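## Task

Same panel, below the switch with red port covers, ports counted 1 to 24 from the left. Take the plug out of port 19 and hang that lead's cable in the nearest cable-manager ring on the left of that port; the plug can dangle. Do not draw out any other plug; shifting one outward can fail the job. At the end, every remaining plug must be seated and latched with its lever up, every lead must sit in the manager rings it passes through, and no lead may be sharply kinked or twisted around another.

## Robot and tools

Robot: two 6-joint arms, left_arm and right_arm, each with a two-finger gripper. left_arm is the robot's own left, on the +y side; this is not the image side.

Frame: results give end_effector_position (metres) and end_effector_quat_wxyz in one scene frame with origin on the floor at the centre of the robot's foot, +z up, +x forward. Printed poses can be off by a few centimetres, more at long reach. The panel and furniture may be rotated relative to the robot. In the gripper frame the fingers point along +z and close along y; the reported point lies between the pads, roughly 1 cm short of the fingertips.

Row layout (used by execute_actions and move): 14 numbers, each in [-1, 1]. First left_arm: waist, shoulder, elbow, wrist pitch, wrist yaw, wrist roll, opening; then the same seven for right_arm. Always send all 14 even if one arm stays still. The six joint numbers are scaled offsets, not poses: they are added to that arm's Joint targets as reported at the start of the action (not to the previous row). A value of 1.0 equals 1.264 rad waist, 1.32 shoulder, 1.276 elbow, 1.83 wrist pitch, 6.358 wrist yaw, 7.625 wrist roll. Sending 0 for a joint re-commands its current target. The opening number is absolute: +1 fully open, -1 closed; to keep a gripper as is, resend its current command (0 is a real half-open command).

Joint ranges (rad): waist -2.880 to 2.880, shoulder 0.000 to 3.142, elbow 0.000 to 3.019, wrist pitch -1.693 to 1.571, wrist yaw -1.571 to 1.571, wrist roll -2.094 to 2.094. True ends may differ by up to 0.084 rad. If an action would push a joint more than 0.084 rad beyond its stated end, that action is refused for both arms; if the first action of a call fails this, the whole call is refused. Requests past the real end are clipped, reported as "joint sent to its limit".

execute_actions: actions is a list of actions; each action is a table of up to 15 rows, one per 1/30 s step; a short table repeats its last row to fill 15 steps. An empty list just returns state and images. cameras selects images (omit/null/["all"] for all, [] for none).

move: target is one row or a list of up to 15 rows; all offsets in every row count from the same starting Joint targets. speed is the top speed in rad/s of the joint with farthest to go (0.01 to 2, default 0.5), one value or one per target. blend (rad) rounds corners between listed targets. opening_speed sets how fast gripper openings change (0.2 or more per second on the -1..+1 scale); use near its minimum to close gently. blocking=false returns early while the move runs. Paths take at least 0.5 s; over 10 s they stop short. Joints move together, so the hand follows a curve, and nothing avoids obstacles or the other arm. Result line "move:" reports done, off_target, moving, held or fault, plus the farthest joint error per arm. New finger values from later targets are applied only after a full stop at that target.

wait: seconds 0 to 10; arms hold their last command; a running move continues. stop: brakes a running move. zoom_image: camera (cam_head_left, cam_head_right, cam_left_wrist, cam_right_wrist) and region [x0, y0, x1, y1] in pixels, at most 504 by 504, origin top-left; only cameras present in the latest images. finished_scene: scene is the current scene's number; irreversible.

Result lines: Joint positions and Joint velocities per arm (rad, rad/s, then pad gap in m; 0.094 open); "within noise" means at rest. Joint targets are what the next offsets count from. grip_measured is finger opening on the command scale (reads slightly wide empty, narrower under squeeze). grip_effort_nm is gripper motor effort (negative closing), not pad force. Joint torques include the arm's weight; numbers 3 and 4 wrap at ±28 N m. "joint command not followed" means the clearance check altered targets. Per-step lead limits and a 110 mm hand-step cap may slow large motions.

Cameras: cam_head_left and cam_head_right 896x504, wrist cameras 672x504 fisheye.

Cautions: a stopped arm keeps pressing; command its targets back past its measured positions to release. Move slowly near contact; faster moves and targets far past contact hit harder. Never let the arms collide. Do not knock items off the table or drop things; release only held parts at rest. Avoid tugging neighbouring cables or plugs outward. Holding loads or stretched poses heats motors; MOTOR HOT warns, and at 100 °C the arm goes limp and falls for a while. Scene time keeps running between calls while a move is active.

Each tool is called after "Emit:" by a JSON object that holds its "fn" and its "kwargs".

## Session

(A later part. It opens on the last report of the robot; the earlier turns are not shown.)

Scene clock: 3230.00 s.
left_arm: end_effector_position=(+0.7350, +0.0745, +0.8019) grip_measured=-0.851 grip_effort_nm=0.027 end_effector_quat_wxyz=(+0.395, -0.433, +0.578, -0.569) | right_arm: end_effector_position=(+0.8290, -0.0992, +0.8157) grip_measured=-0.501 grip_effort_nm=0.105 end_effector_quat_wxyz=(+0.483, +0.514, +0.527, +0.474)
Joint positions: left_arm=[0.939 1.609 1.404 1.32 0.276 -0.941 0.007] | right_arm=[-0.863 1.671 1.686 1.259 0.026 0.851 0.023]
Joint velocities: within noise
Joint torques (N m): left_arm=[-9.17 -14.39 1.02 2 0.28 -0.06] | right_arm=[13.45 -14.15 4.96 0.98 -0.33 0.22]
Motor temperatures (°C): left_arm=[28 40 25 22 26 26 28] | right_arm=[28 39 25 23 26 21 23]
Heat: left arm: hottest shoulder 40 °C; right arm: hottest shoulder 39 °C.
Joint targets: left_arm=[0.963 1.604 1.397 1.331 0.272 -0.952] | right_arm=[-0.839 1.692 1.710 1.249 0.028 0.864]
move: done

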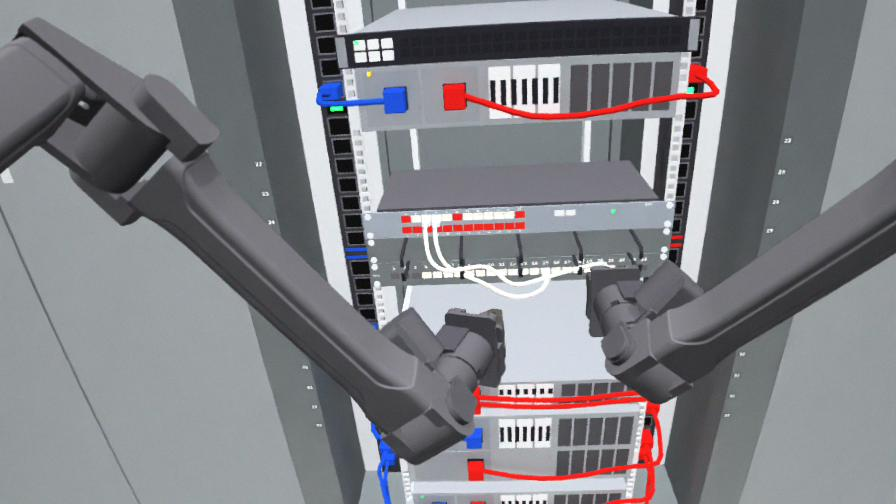

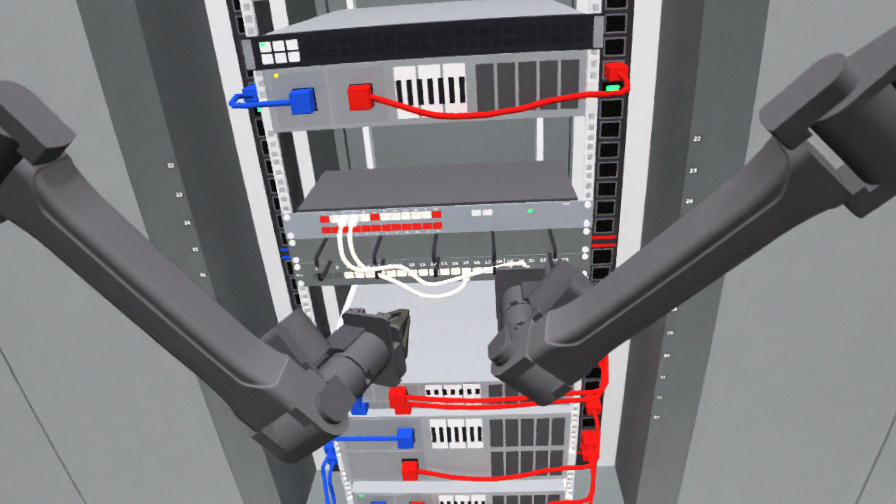

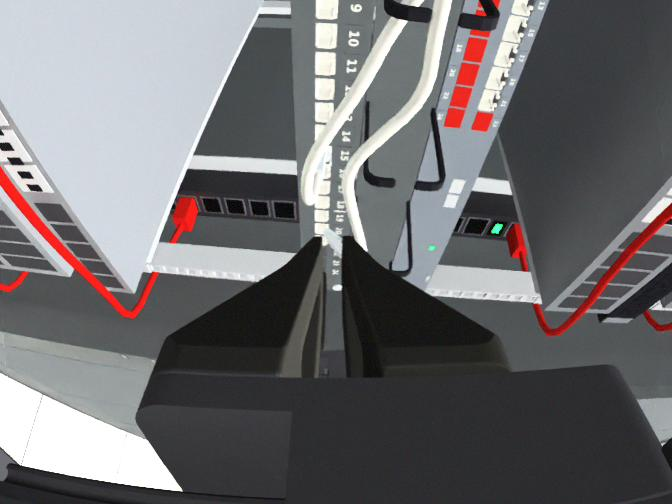

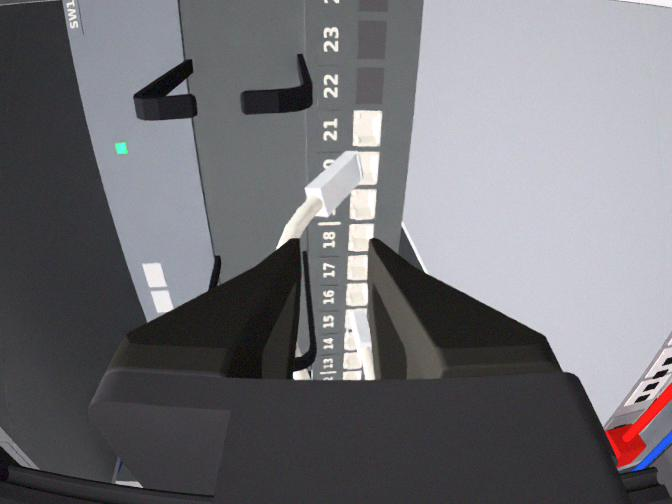

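Emit:
{"fn": "move", "kwargs": {"target": [[0,0,0,0,0,0,-0.85,0,0,-0.0846,0.047,0,0,-0.5],[0,0,0,0,0,0,-0.85,0.002,-0.0545,-0.098,0.0454,0,0,-0.5]], "speed": 0.1}}

Emit:
{"fn": "zoom_image", "kwargs": {"camera": "cam_right_wrist", "region": [240, 100, 440, 300]}}

Emit:
{"fn": "zoom_image", "kwargs": {"camera": "cam_head_left", "region": [540, 240, 640, 300]}}

Scene clock: 3244.93 s.
left_arm: end_effector_position=(+0.7350, +0.0745, +0.8019) grip_measured=-0.851 grip_effort_nm=0.027 end_effector_quat_wxyz=(+0.395, -0.433, +0.578, -0.569) | right_arm: end_effector_position=(+0.8069, -0.1021, +0.8227) grip_measured=-0.501 grip_effort_nm=0.105 end_effector_quat_wxyz=(+0.482, +0.514, +0.528, +0.475)
Joint positions: left_arm=[0.939 1.609 1.404 1.32 0.276 -0.941 0.007] | right_arm=[-0.86 1.638 1.592 1.317 0.026 0.851 0.023]
Joint velocities: within noise
Joint torques (N m): left_arm=[-9.11 -14.45 1.05 1.96 0.29 -0.07] | right_arm=[13.22 -16.91 1.94 2.02 -0.32 0.24]
Motor temperatures (°C): left_arm=[28 40 25 22 26 26 28] | right_arm=[28 40 25 23 26 21 23]
Heat: left arm: hottest shoulder 40 °C; right arm: hottest shoulder 40 °C.
Joint targets: left_arm=[0.963 1.604 1.397 1.331 0.272 -0.952] | right_arm=[-0.837 1.620 1.585 1.332 0.028 0.864]
move: done

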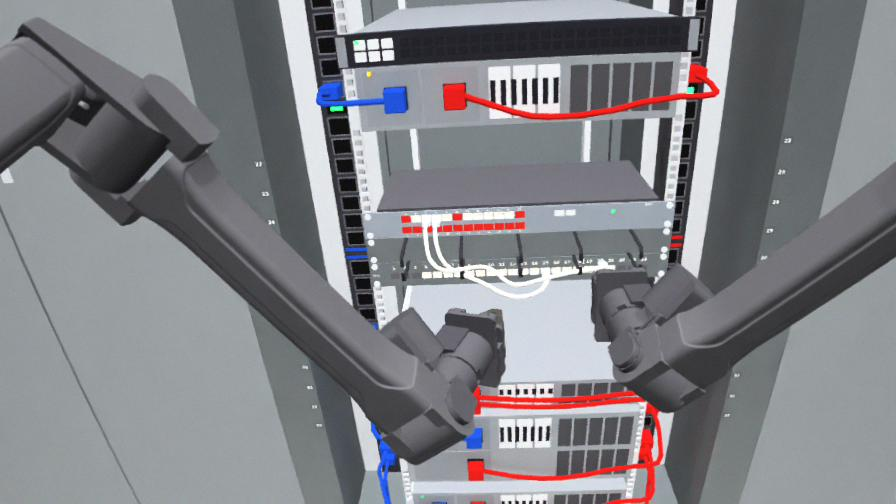

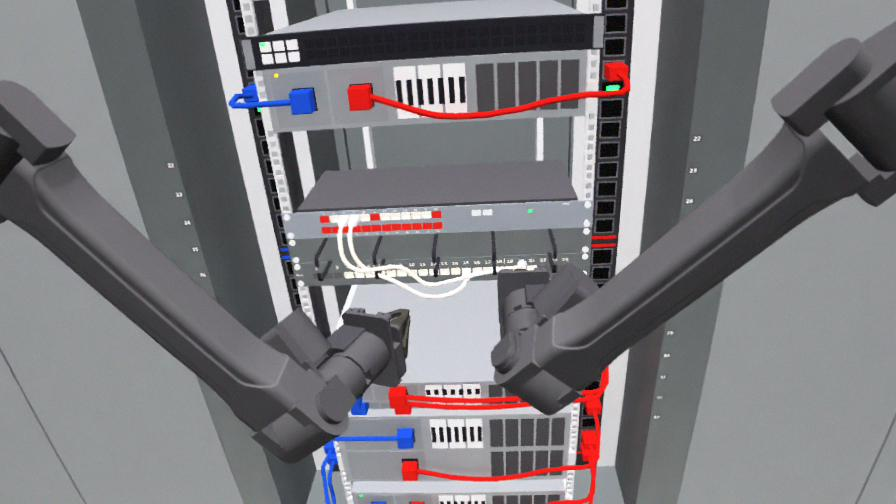

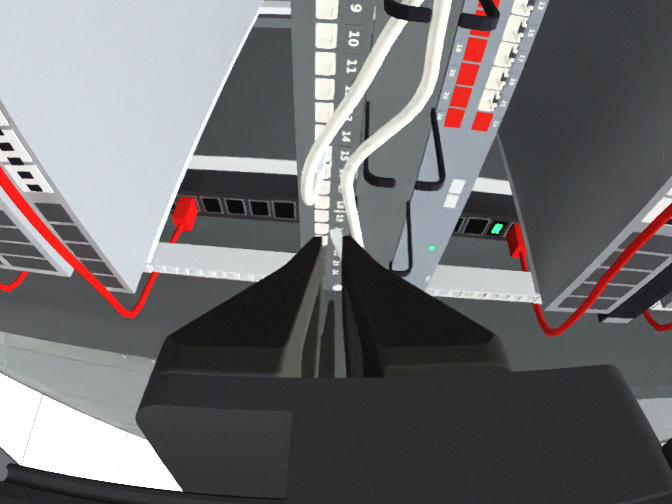

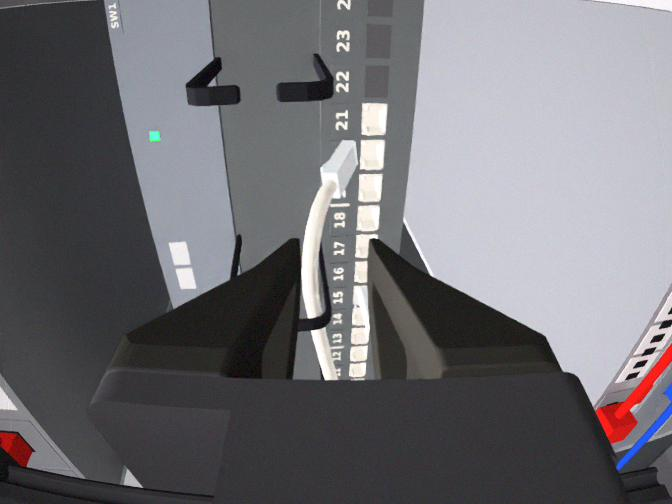

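Scaled by 2.520 from the camera's 672x504 image, which has a finer 960x720 frame.

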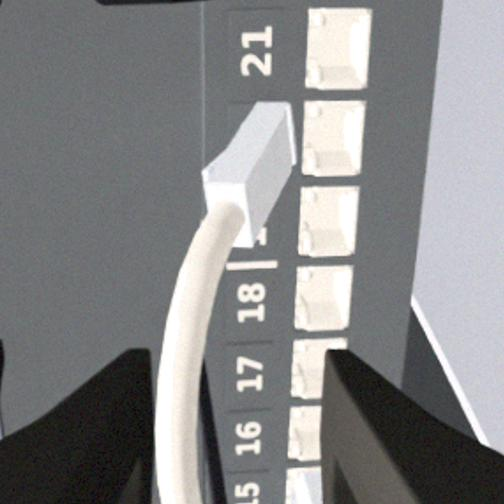

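Scaled by 5.040 from the camera's 896x504 image, which has a finer 1280x720 frame.

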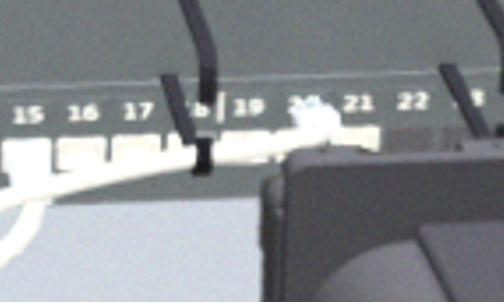

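Emit:
{"fn": "move", "kwargs": {"target": [[0,0,0,0,0,0,-0.85,0,0.027,0.016,-0.012,0,0,-0.5],[0,0,0,0,0,0,-0.85,0,0.0398,0.1097,-0.0667,0,0,-0.5]], "speed": 0.08, "blend": [0.01,0]}}

Emit:
{"fn": "zoom_image", "kwargs": {"camera": "cam_right_wrist", "region": [240, 130, 440, 330]}}

Emit:
{"fn": "zoom_image", "kwargs": {"camera": "cam_head_left", "region": [540, 240, 640, 300]}}

Scene clock: 3263.27 s.
left_arm: end_effector_position=(+0.7350, +0.0745, +0.8019) grip_measured=-0.851 grip_effort_nm=0.027 end_effector_quat_wxyz=(+0.395, -0.433, +0.578, -0.569) | right_arm: end_effector_position=(+0.8422, -0.1049, +0.8249) grip_measured=-0.501 grip_effort_nm=0.105 end_effector_quat_wxyz=(+0.481, +0.514, +0.528, +0.475)
Joint positions: left_arm=[0.939 1.609 1.404 1.32 0.276 -0.941 0.007] | right_arm=[-0.86 1.65 1.7 1.22 0.026 0.851 0.023]
Joint velocities: within noise
Joint torques (N m): left_arm=[-9.11 -14.21 0.99 2.02 0.29 -0.07] | right_arm=[13.33 -14.04 5.19 0.94 -0.34 0.22]
Motor temperatures (°C): left_arm=[28 40 25 22 26 26 28] | right_arm=[29 41 25 23 26 21 23]
Heat: left arm: hottest shoulder 40 °C; right arm: hottest shoulder 41 °C.
Joint targets: left_arm=[0.963 1.604 1.397 1.331 0.272 -0.952] | right_arm=[-0.837 1.673 1.725 1.210 0.028 0.864]
move: done

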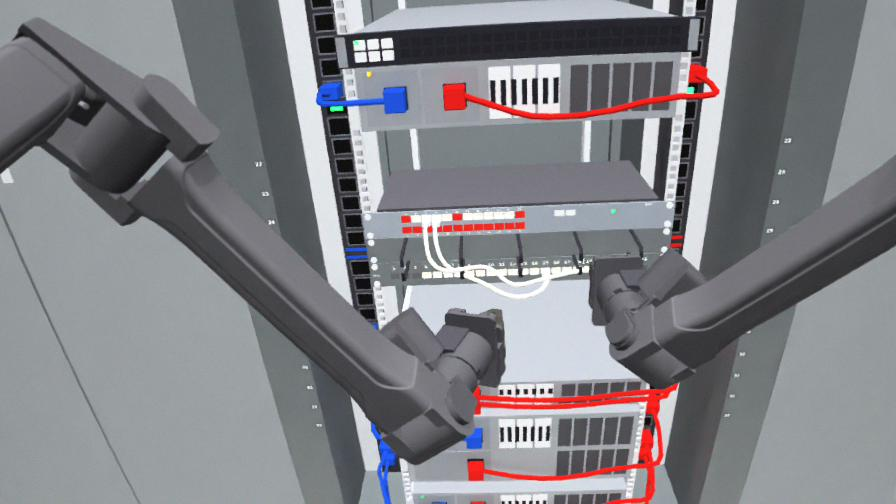

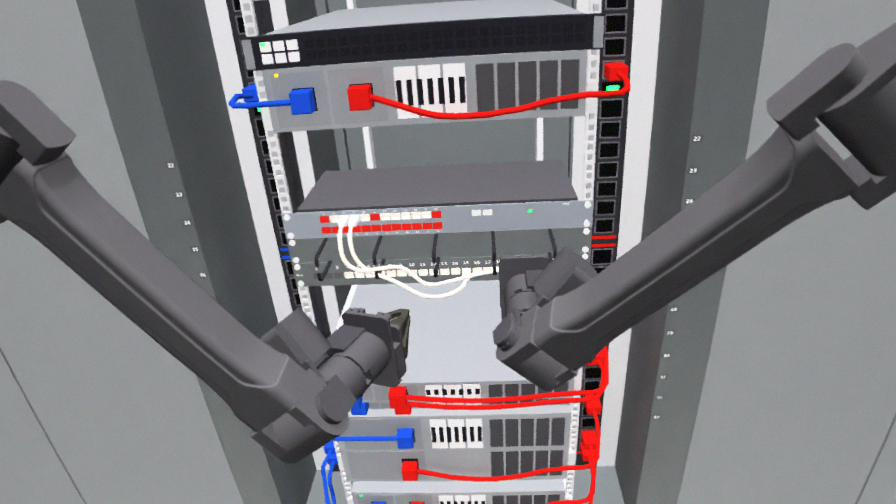

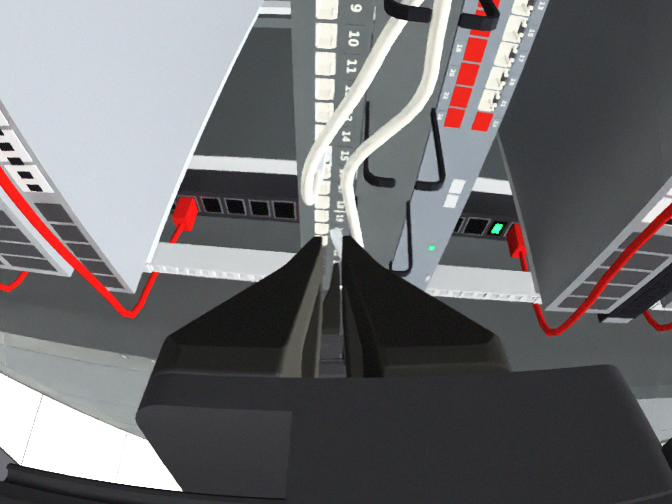

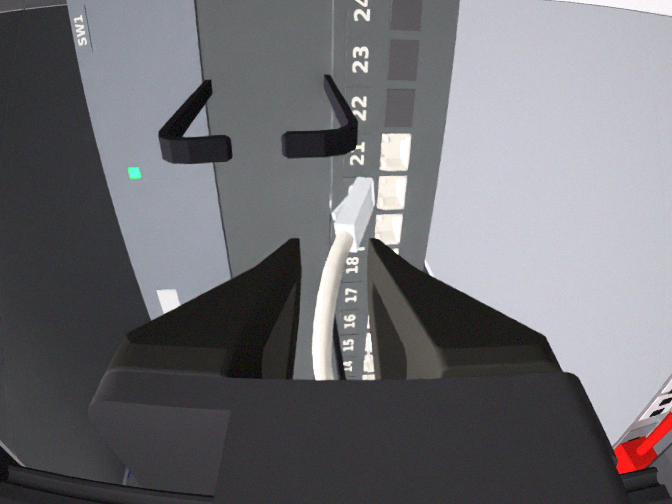

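Scaled by 2.520 from the camera's 672x504 image, which has a finer 960x720 frame.

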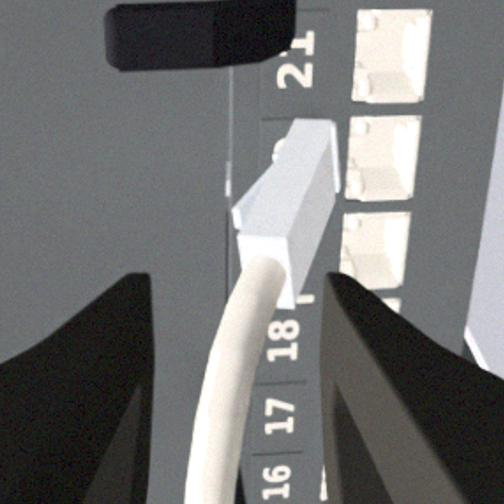

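Scaled by 5.040 from the camera's 896x504 image, which has a finer 1280x720 frame.

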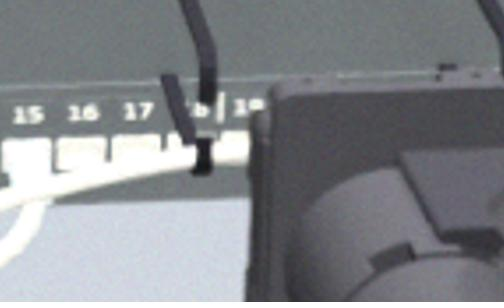

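Emit:
{"fn": "move", "kwargs": {"target": [[0,0,0,0,0,0,-0.85,0,0.004,0.0212,-0.012,0,0,-0.5]], "speed": 0.08}}

Emit:
{"fn": "zoom_image", "kwargs": {"camera": "cam_right_wrist", "region": [240, 130, 440, 330]}}

Scene clock: 3276.23 s.
left_arm: end_effector_position=(+0.7350, +0.0745, +0.8019) grip_measured=-0.851 grip_effort_nm=0.027 end_effector_quat_wxyz=(+0.395, -0.433, +0.578, -0.569) | right_arm: end_effector_position=(+0.8498, -0.1050, +0.8248) grip_measured=-0.501 grip_effort_nm=0.105 end_effector_quat_wxyz=(+0.481, +0.514, +0.528, +0.475)
Joint positions: left_arm=[0.939 1.609 1.404 1.32 0.276 -0.941 0.007] | right_arm=[-0.86 1.655 1.726 1.198 0.026 0.851 0.023]
Joint velocities: within noise
Joint torques (N m): left_arm=[-9.11 -14.21 1.02 2 0.28 -0.07] | right_arm=[13.68 -14.62 5.44 0.88 -0.35 0.22]
Motor temperatures (°C): left_arm=[28 40 25 22 26 26 28] | right_arm=[29 41 25 23 25 21 23]
Heat: left arm: hottest shoulder 40 °C; right arm: hottest shoulder 41 °C.
Joint targets: left_arm=[0.963 1.604 1.397 1.331 0.272 -0.952] | right_arm=[-0.837 1.678 1.752 1.188 0.028 0.864]
move: done

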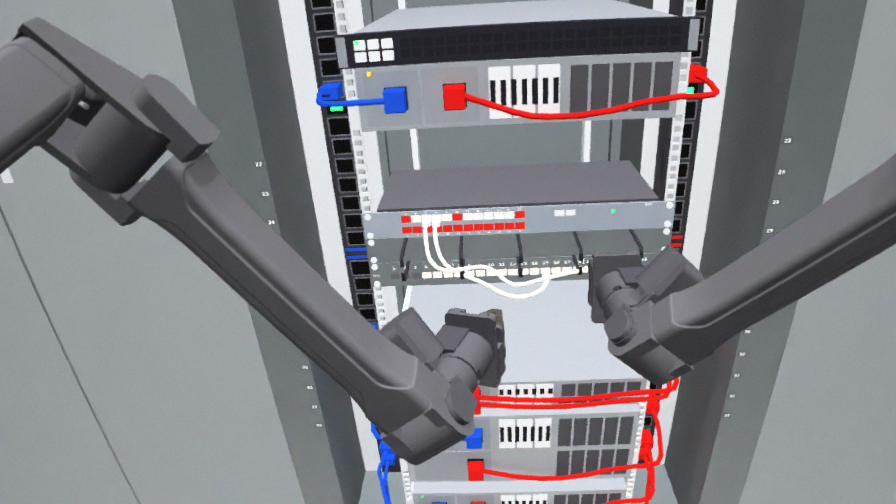

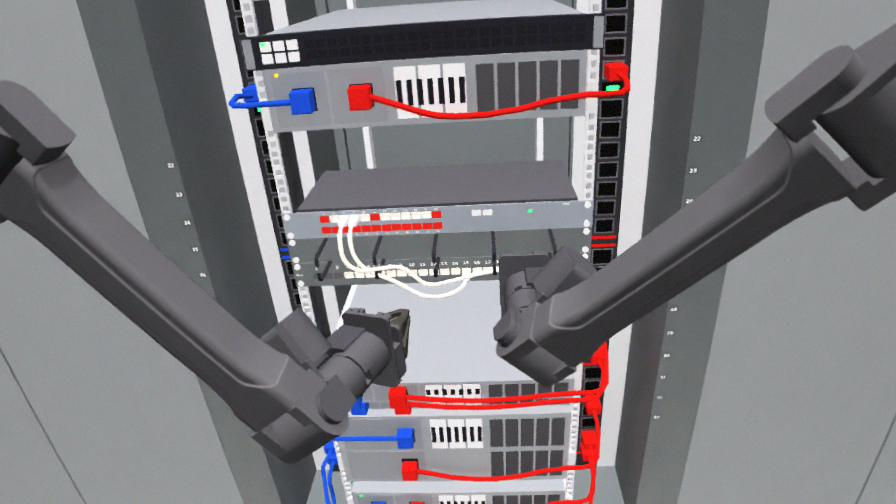

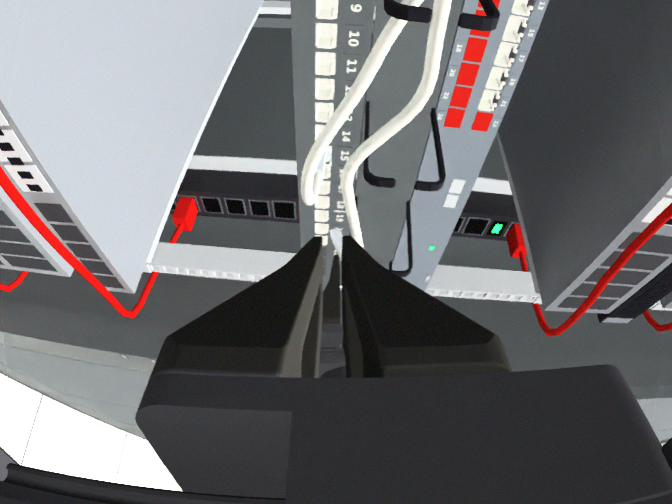

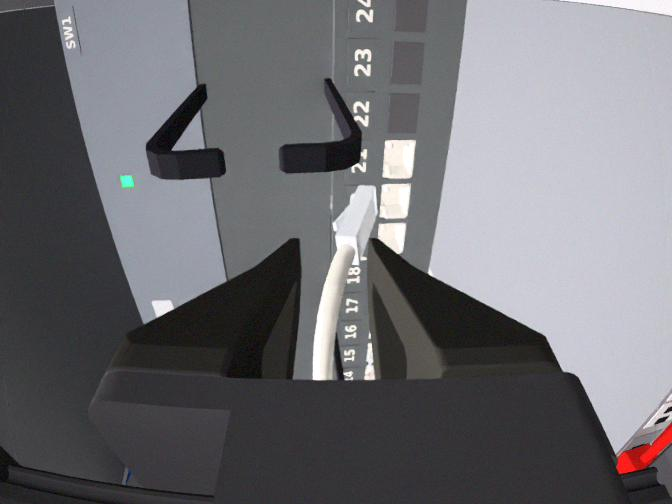

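Scaled by 2.520 from the camera's 672x504 image, which has a finer 960x720 frame.

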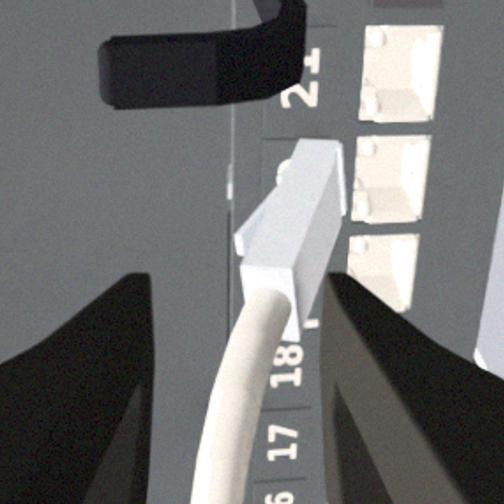

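Emit:
{"fn": "move", "kwargs": {"target": [[0,0,0,0,0,0,-0.85,0,0,0,0,0,0,-0.97]], "opening_speed": 0.3}}

Emit:
{"fn": "zoom_image", "kwargs": {"camera": "cam_right_wrist", "region": [240, 130, 440, 330]}}

Emit:
{"fn": "zoom_image", "kwargs": {"camera": "cam_head_left", "region": [540, 240, 640, 300]}}

Scene clock: 3286.27 s.
left_arm: end_effector_position=(+0.7350, +0.0745, +0.8019) grip_measured=-0.851 grip_effort_nm=0.032 end_effector_quat_wxyz=(+0.395, -0.433, +0.578, -0.569) | right_arm: end_effector_position=(+0.8479, -0.1039, +0.8212) grip_measured=-0.890 grip_effort_nm=-0.974 end_effector_quat_wxyz=(+0.477, +0.519, +0.528, +0.473)
Joint positions: left_arm=[0.939 1.609 1.404 1.32 0.276 -0.941 0.007] | right_arm=[-0.86 1.66 1.726 1.198 0.035 0.858 0.005]
Joint velocities: within noise
Joint torques (N m): left_arm=[-9.17 -14.33 1.02 1.98 0.29 -0.08] | right_arm=[13.51 -14.92 5.39 0.92 -0.66 0.2]
Motor temperatures (°C): left_arm=[28 40 25 22 26 26 28] | right_arm=[29 41 26 23 25 21 23]
Heat: left arm: hottest shoulder 40 °C; right arm: hottest shoulder 41 °C.
Joint targets: left_arm=[0.963 1.604 1.397 1.331 0.272 -0.952] | right_arm=[-0.837 1.678 1.752 1.188 0.028 0.864]
move: done

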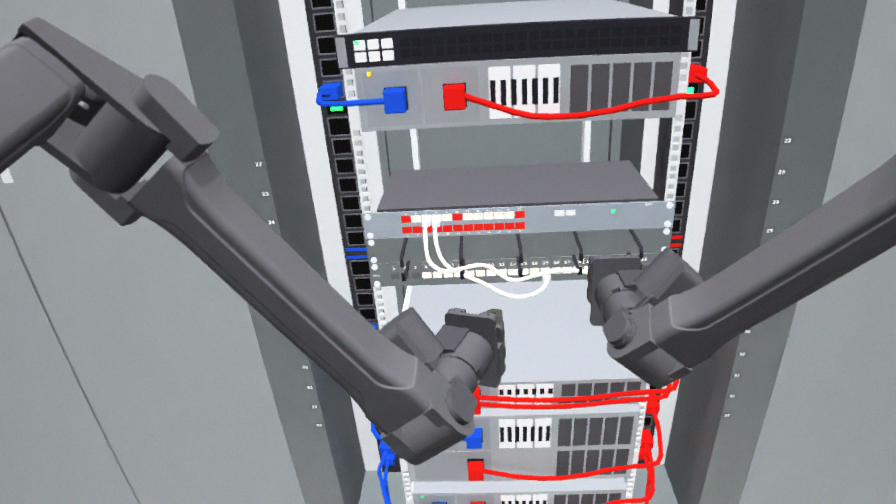

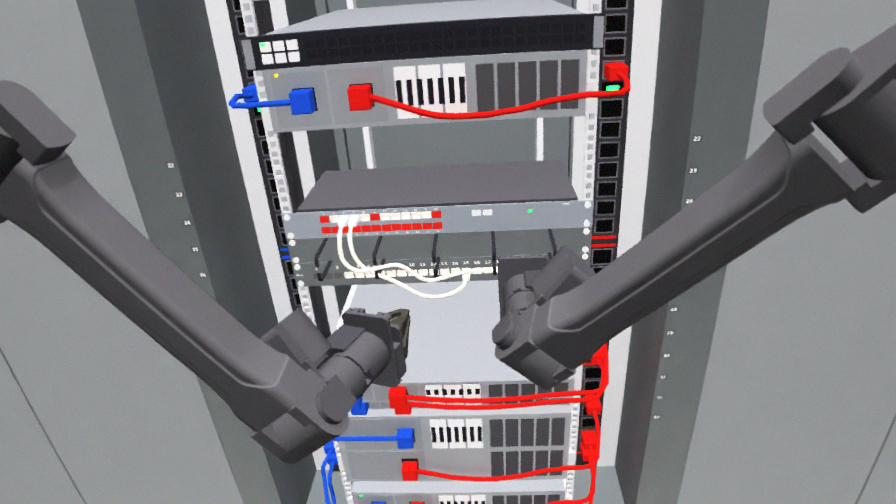

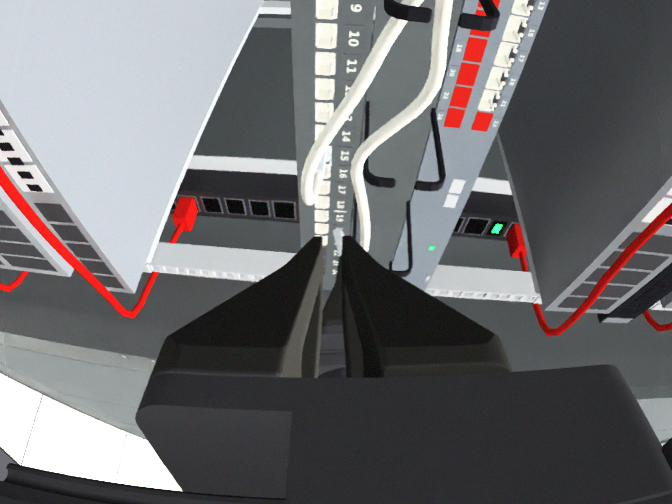

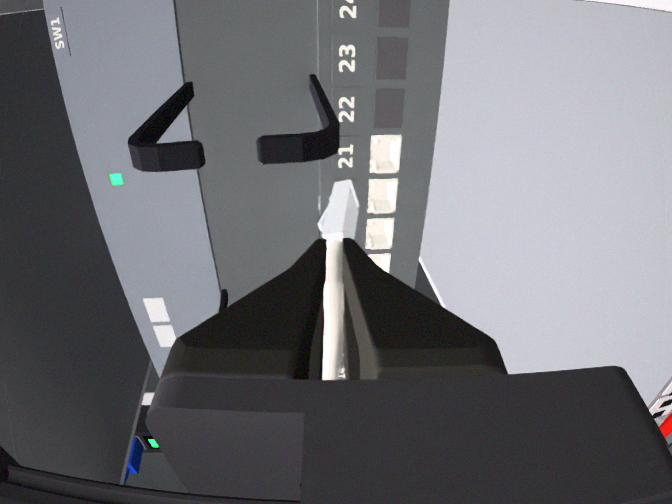

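Scaled by 2.520 from the camera's 672x504 image, which has a finer 960x720 frame.

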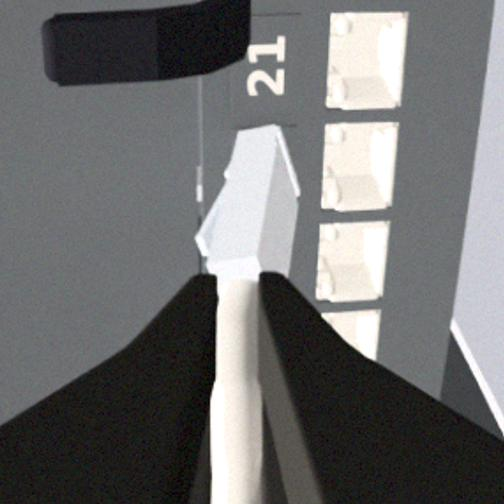

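Scaled by 5.040 from the camera's 896x504 image, which has a finer 1280x720 frame.

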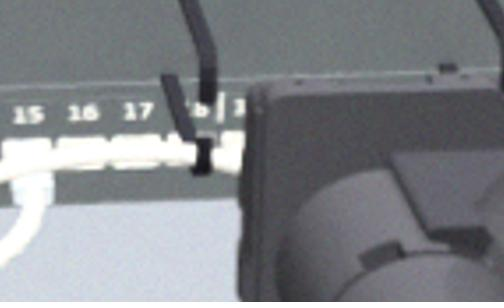

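Emit:
{"fn": "move", "kwargs": {"target": [[0,0,0,0,0,0,-0.85,-0.05,-0.044,-0.055,0.0246,0,0,-0.97]], "speed": 0.06}}

Emit:
{"fn": "zoom_image", "kwargs": {"camera": "cam_right_wrist", "region": [200, 60, 500, 330]}}

Emit:
{"fn": "zoom_image", "kwargs": {"camera": "cam_head_left", "region": [420, 210, 620, 310]}}

Emit:
{"fn": "zoom_image", "kwargs": {"camera": "cam_head_left", "region": [440, 250, 490, 290]}}

Emit:
{"fn": "zoom_image", "kwargs": {"camera": "cam_left_wrist", "region": [250, 0, 500, 250]}}

Scene clock: 3305.80 s.
left_arm: end_effector_position=(+0.7350, +0.0745, +0.8019) grip_measured=-0.851 grip_effort_nm=0.027 end_effector_quat_wxyz=(+0.395, -0.433, +0.578, -0.569) | right_arm: end_effector_position=(+0.8436, -0.1135, +0.8237) grip_measured=-0.893 grip_effort_nm=-0.994 end_effector_quat_wxyz=(+0.483, +0.515, +0.528, +0.472)
Joint positions: left_arm=[0.939 1.609 1.404 1.32 0.276 -0.941 0.007] | right_arm=[-0.873 1.64 1.694 1.217 0.027 0.859 0.005]
Joint velocities: within noise
Joint torques (N m): left_arm=[-9.23 -14.39 1.02 2 0.28 -0.08] | right_arm=[9 -18.2 2.19 2.04 -0.36 0.14]
Motor temperatures (°C): left_arm=[28 40 25 22 26 26 28] | right_arm=[29 41 26 23 26 21 24]
Heat: left arm: hottest shoulder 40 °C; right arm: hottest shoulder 41 °C.
Joint targets: left_arm=[0.963 1.604 1.397 1.331 0.272 -0.952] | right_arm=[-0.900 1.620 1.682 1.233 0.028 0.864]
move: done

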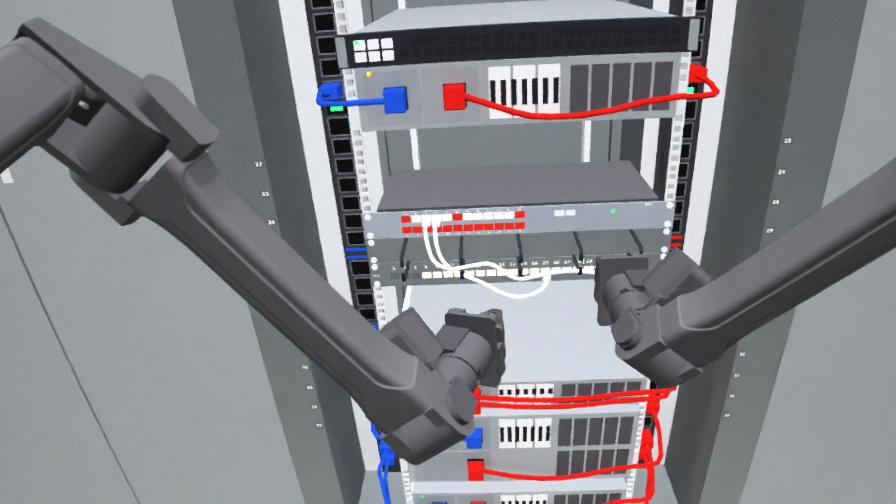

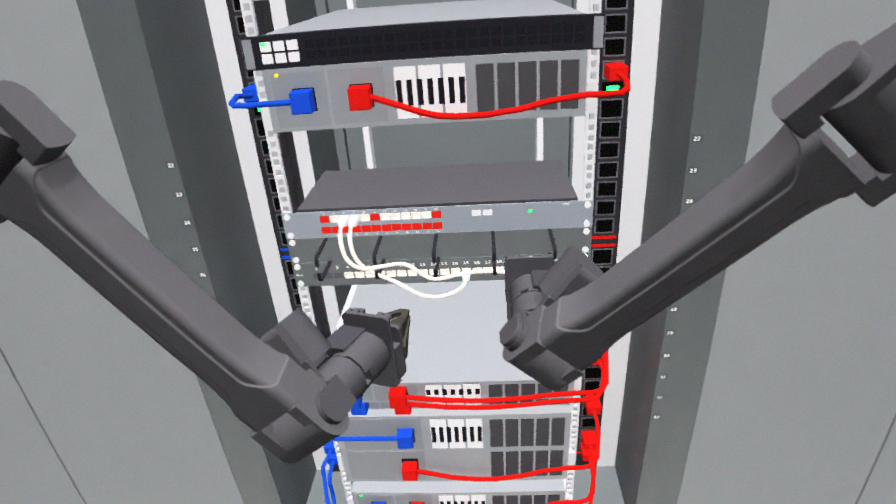

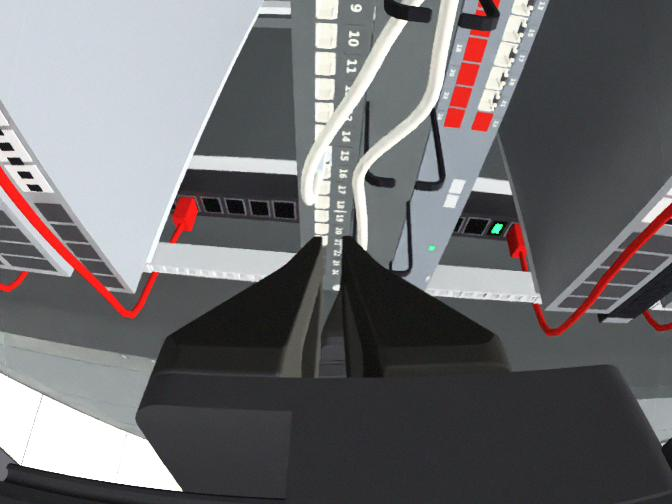

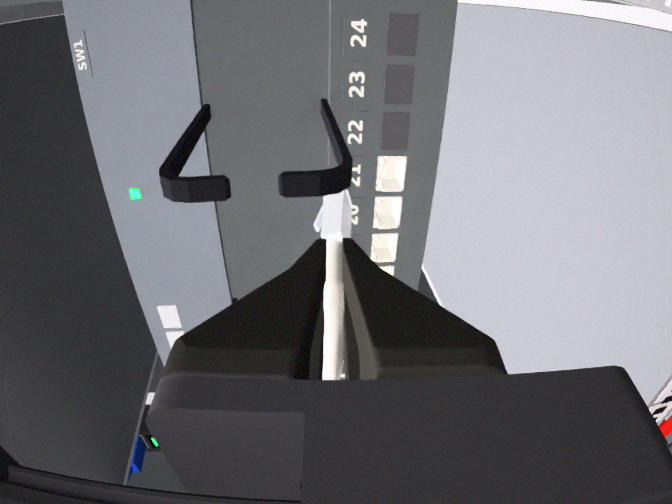

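Scaled by 1.680 from the camera's 672x504 image, which has a finer 960x720 frame.

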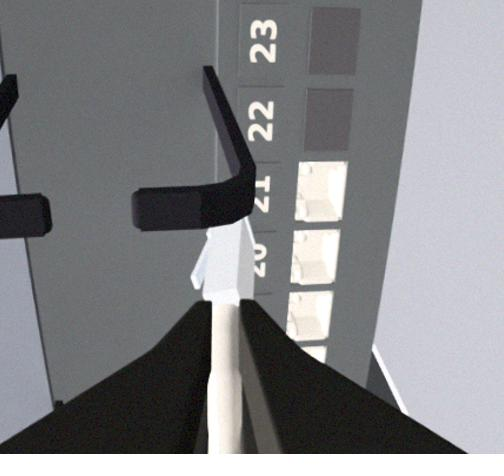

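Scaled by 2.520 from the camera's 896x504 image, which has a finer 1280x720 frame.

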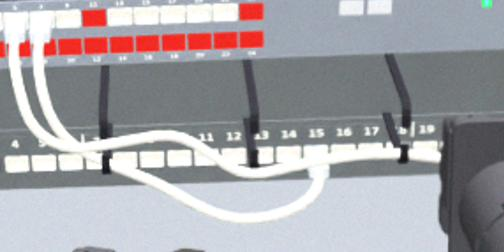

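Scaled by 10.080 from the camera's 896x504 image, which has a finer 1280x720 frame.

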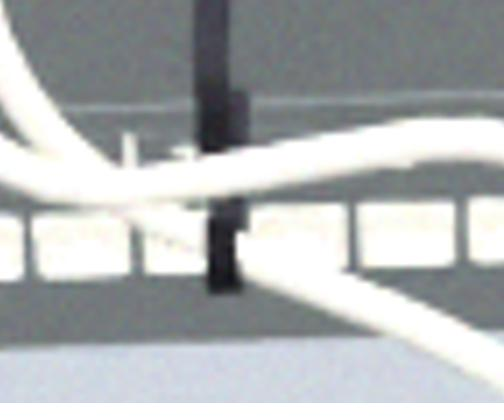

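Scaled by 2.016 from the camera's 672x504 image, which has a finer 960x720 frame.

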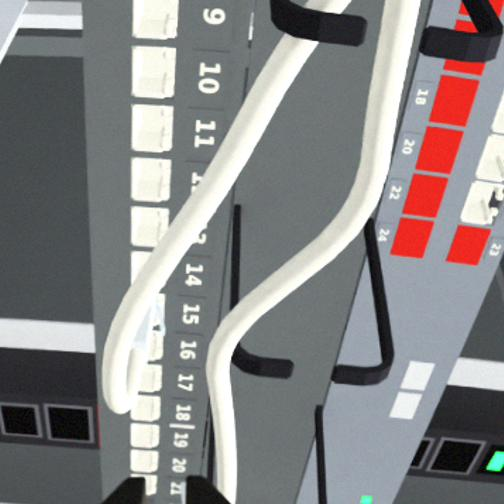

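Emit:
{"fn": "move", "kwargs": {"target": [[0,0,0,0,0,0,-0.85,-0.008,0.0356,0.0,0.008,0,0,-0.97],[0,0,0,0,0,0,-0.85,-0.0206,0.0356,-0.0118,0.017,0,0,-0.97]], "speed": 0.05}}

Emit:
{"fn": "zoom_image", "kwargs": {"camera": "cam_right_wrist", "region": [200, 60, 500, 330]}}

Emit:
{"fn": "zoom_image", "kwargs": {"camera": "cam_head_left", "region": [420, 210, 620, 310]}}

Emit:
{"fn": "zoom_image", "kwargs": {"camera": "cam_head_left", "region": [440, 250, 490, 290]}}

Scene clock: 3333.10 s.
left_arm: end_effector_position=(+0.7350, +0.0745, +0.8019) grip_measured=-0.851 grip_effort_nm=0.027 end_effector_quat_wxyz=(+0.395, -0.433, +0.578, -0.569) | right_arm: end_effector_position=(+0.8383, -0.1193, +0.8207) grip_measured=-0.893 grip_effort_nm=-0.994 end_effector_quat_wxyz=(+0.491, +0.510, +0.527, +0.471)
Joint positions: left_arm=[0.939 1.609 1.404 1.32 0.276 -0.941 0.007] | right_arm=[-0.886 1.641 1.681 1.245 0.02 0.859 0.005]
Joint velocities: within noise
Joint torques (N m): left_arm=[-9.23 -14.56 0.98 2 0.28 -0.08] | right_arm=[8.12 -14.45 1.94 2.19 -0.09 0.14]
Motor temperatures (°C): left_arm=[28 41 25 22 26 26 27] | right_arm=[29 40 25 23 26 21 25]
Heat: left arm: hottest shoulder 41 °C; right arm: hottest shoulder 40 °C.
Joint targets: left_arm=[0.963 1.604 1.397 1.331 0.272 -0.952] | right_arm=[-0.926 1.667 1.667 1.264 0.028 0.864]
move: off_target (right_arm); right_arm: the waist is farthest, 0.040 rad from its target

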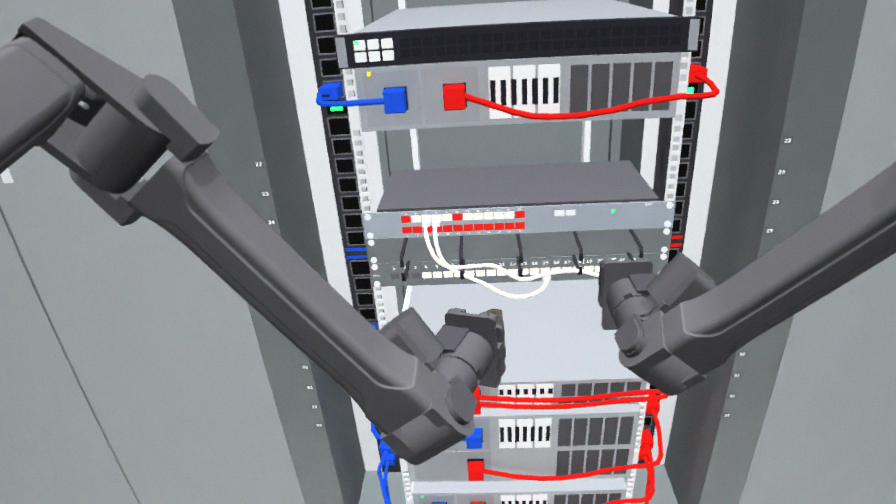

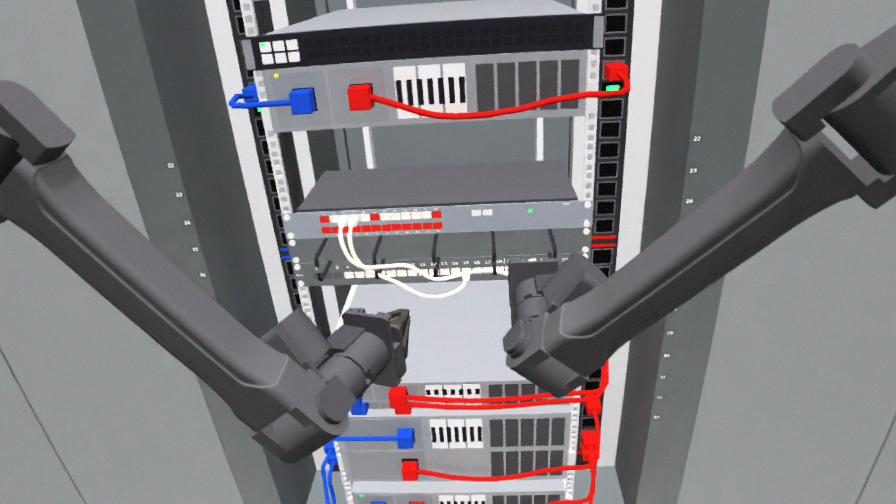

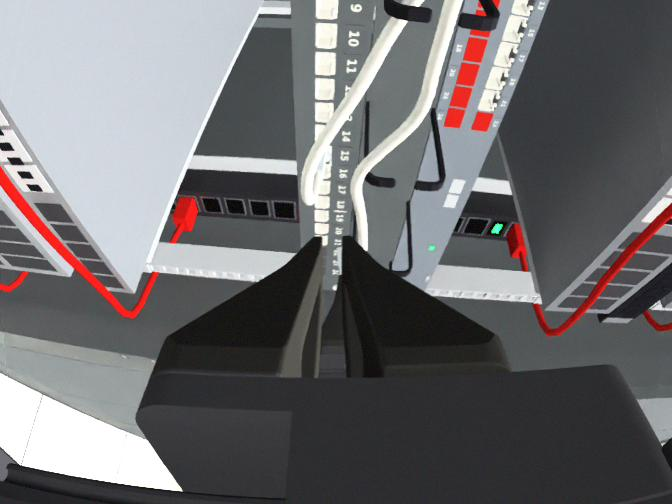

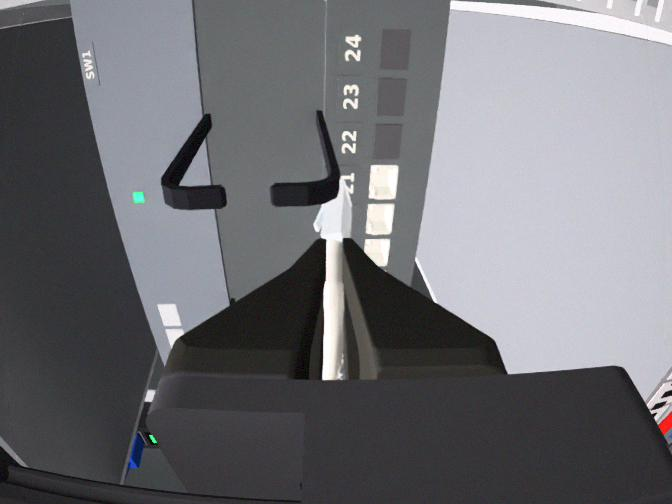

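Scaled by 1.680 from the camera's 672x504 image, which has a finer 960x720 frame.

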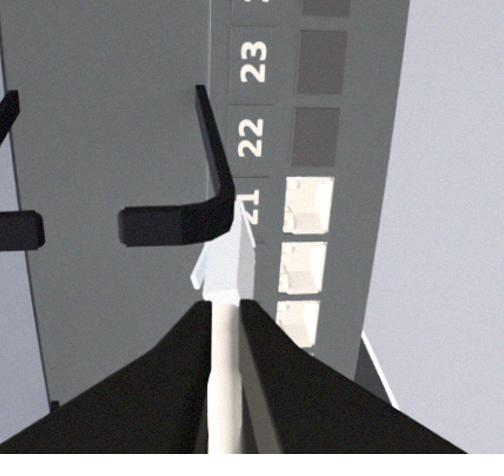

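Scaled by 2.520 from the camera's 896x504 image, which has a finer 1280x720 frame.

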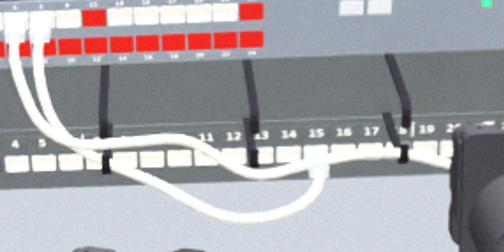

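Scaled by 10.080 from the camera's 896x504 image, which has a finer 1280x720 frame.

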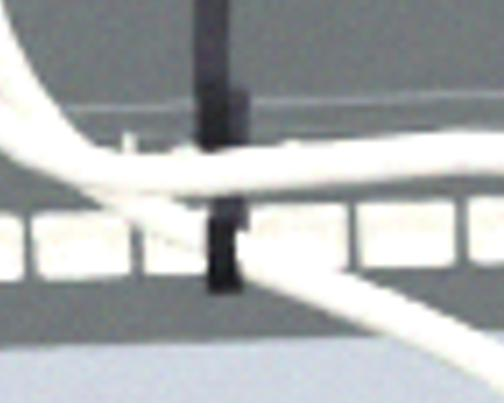

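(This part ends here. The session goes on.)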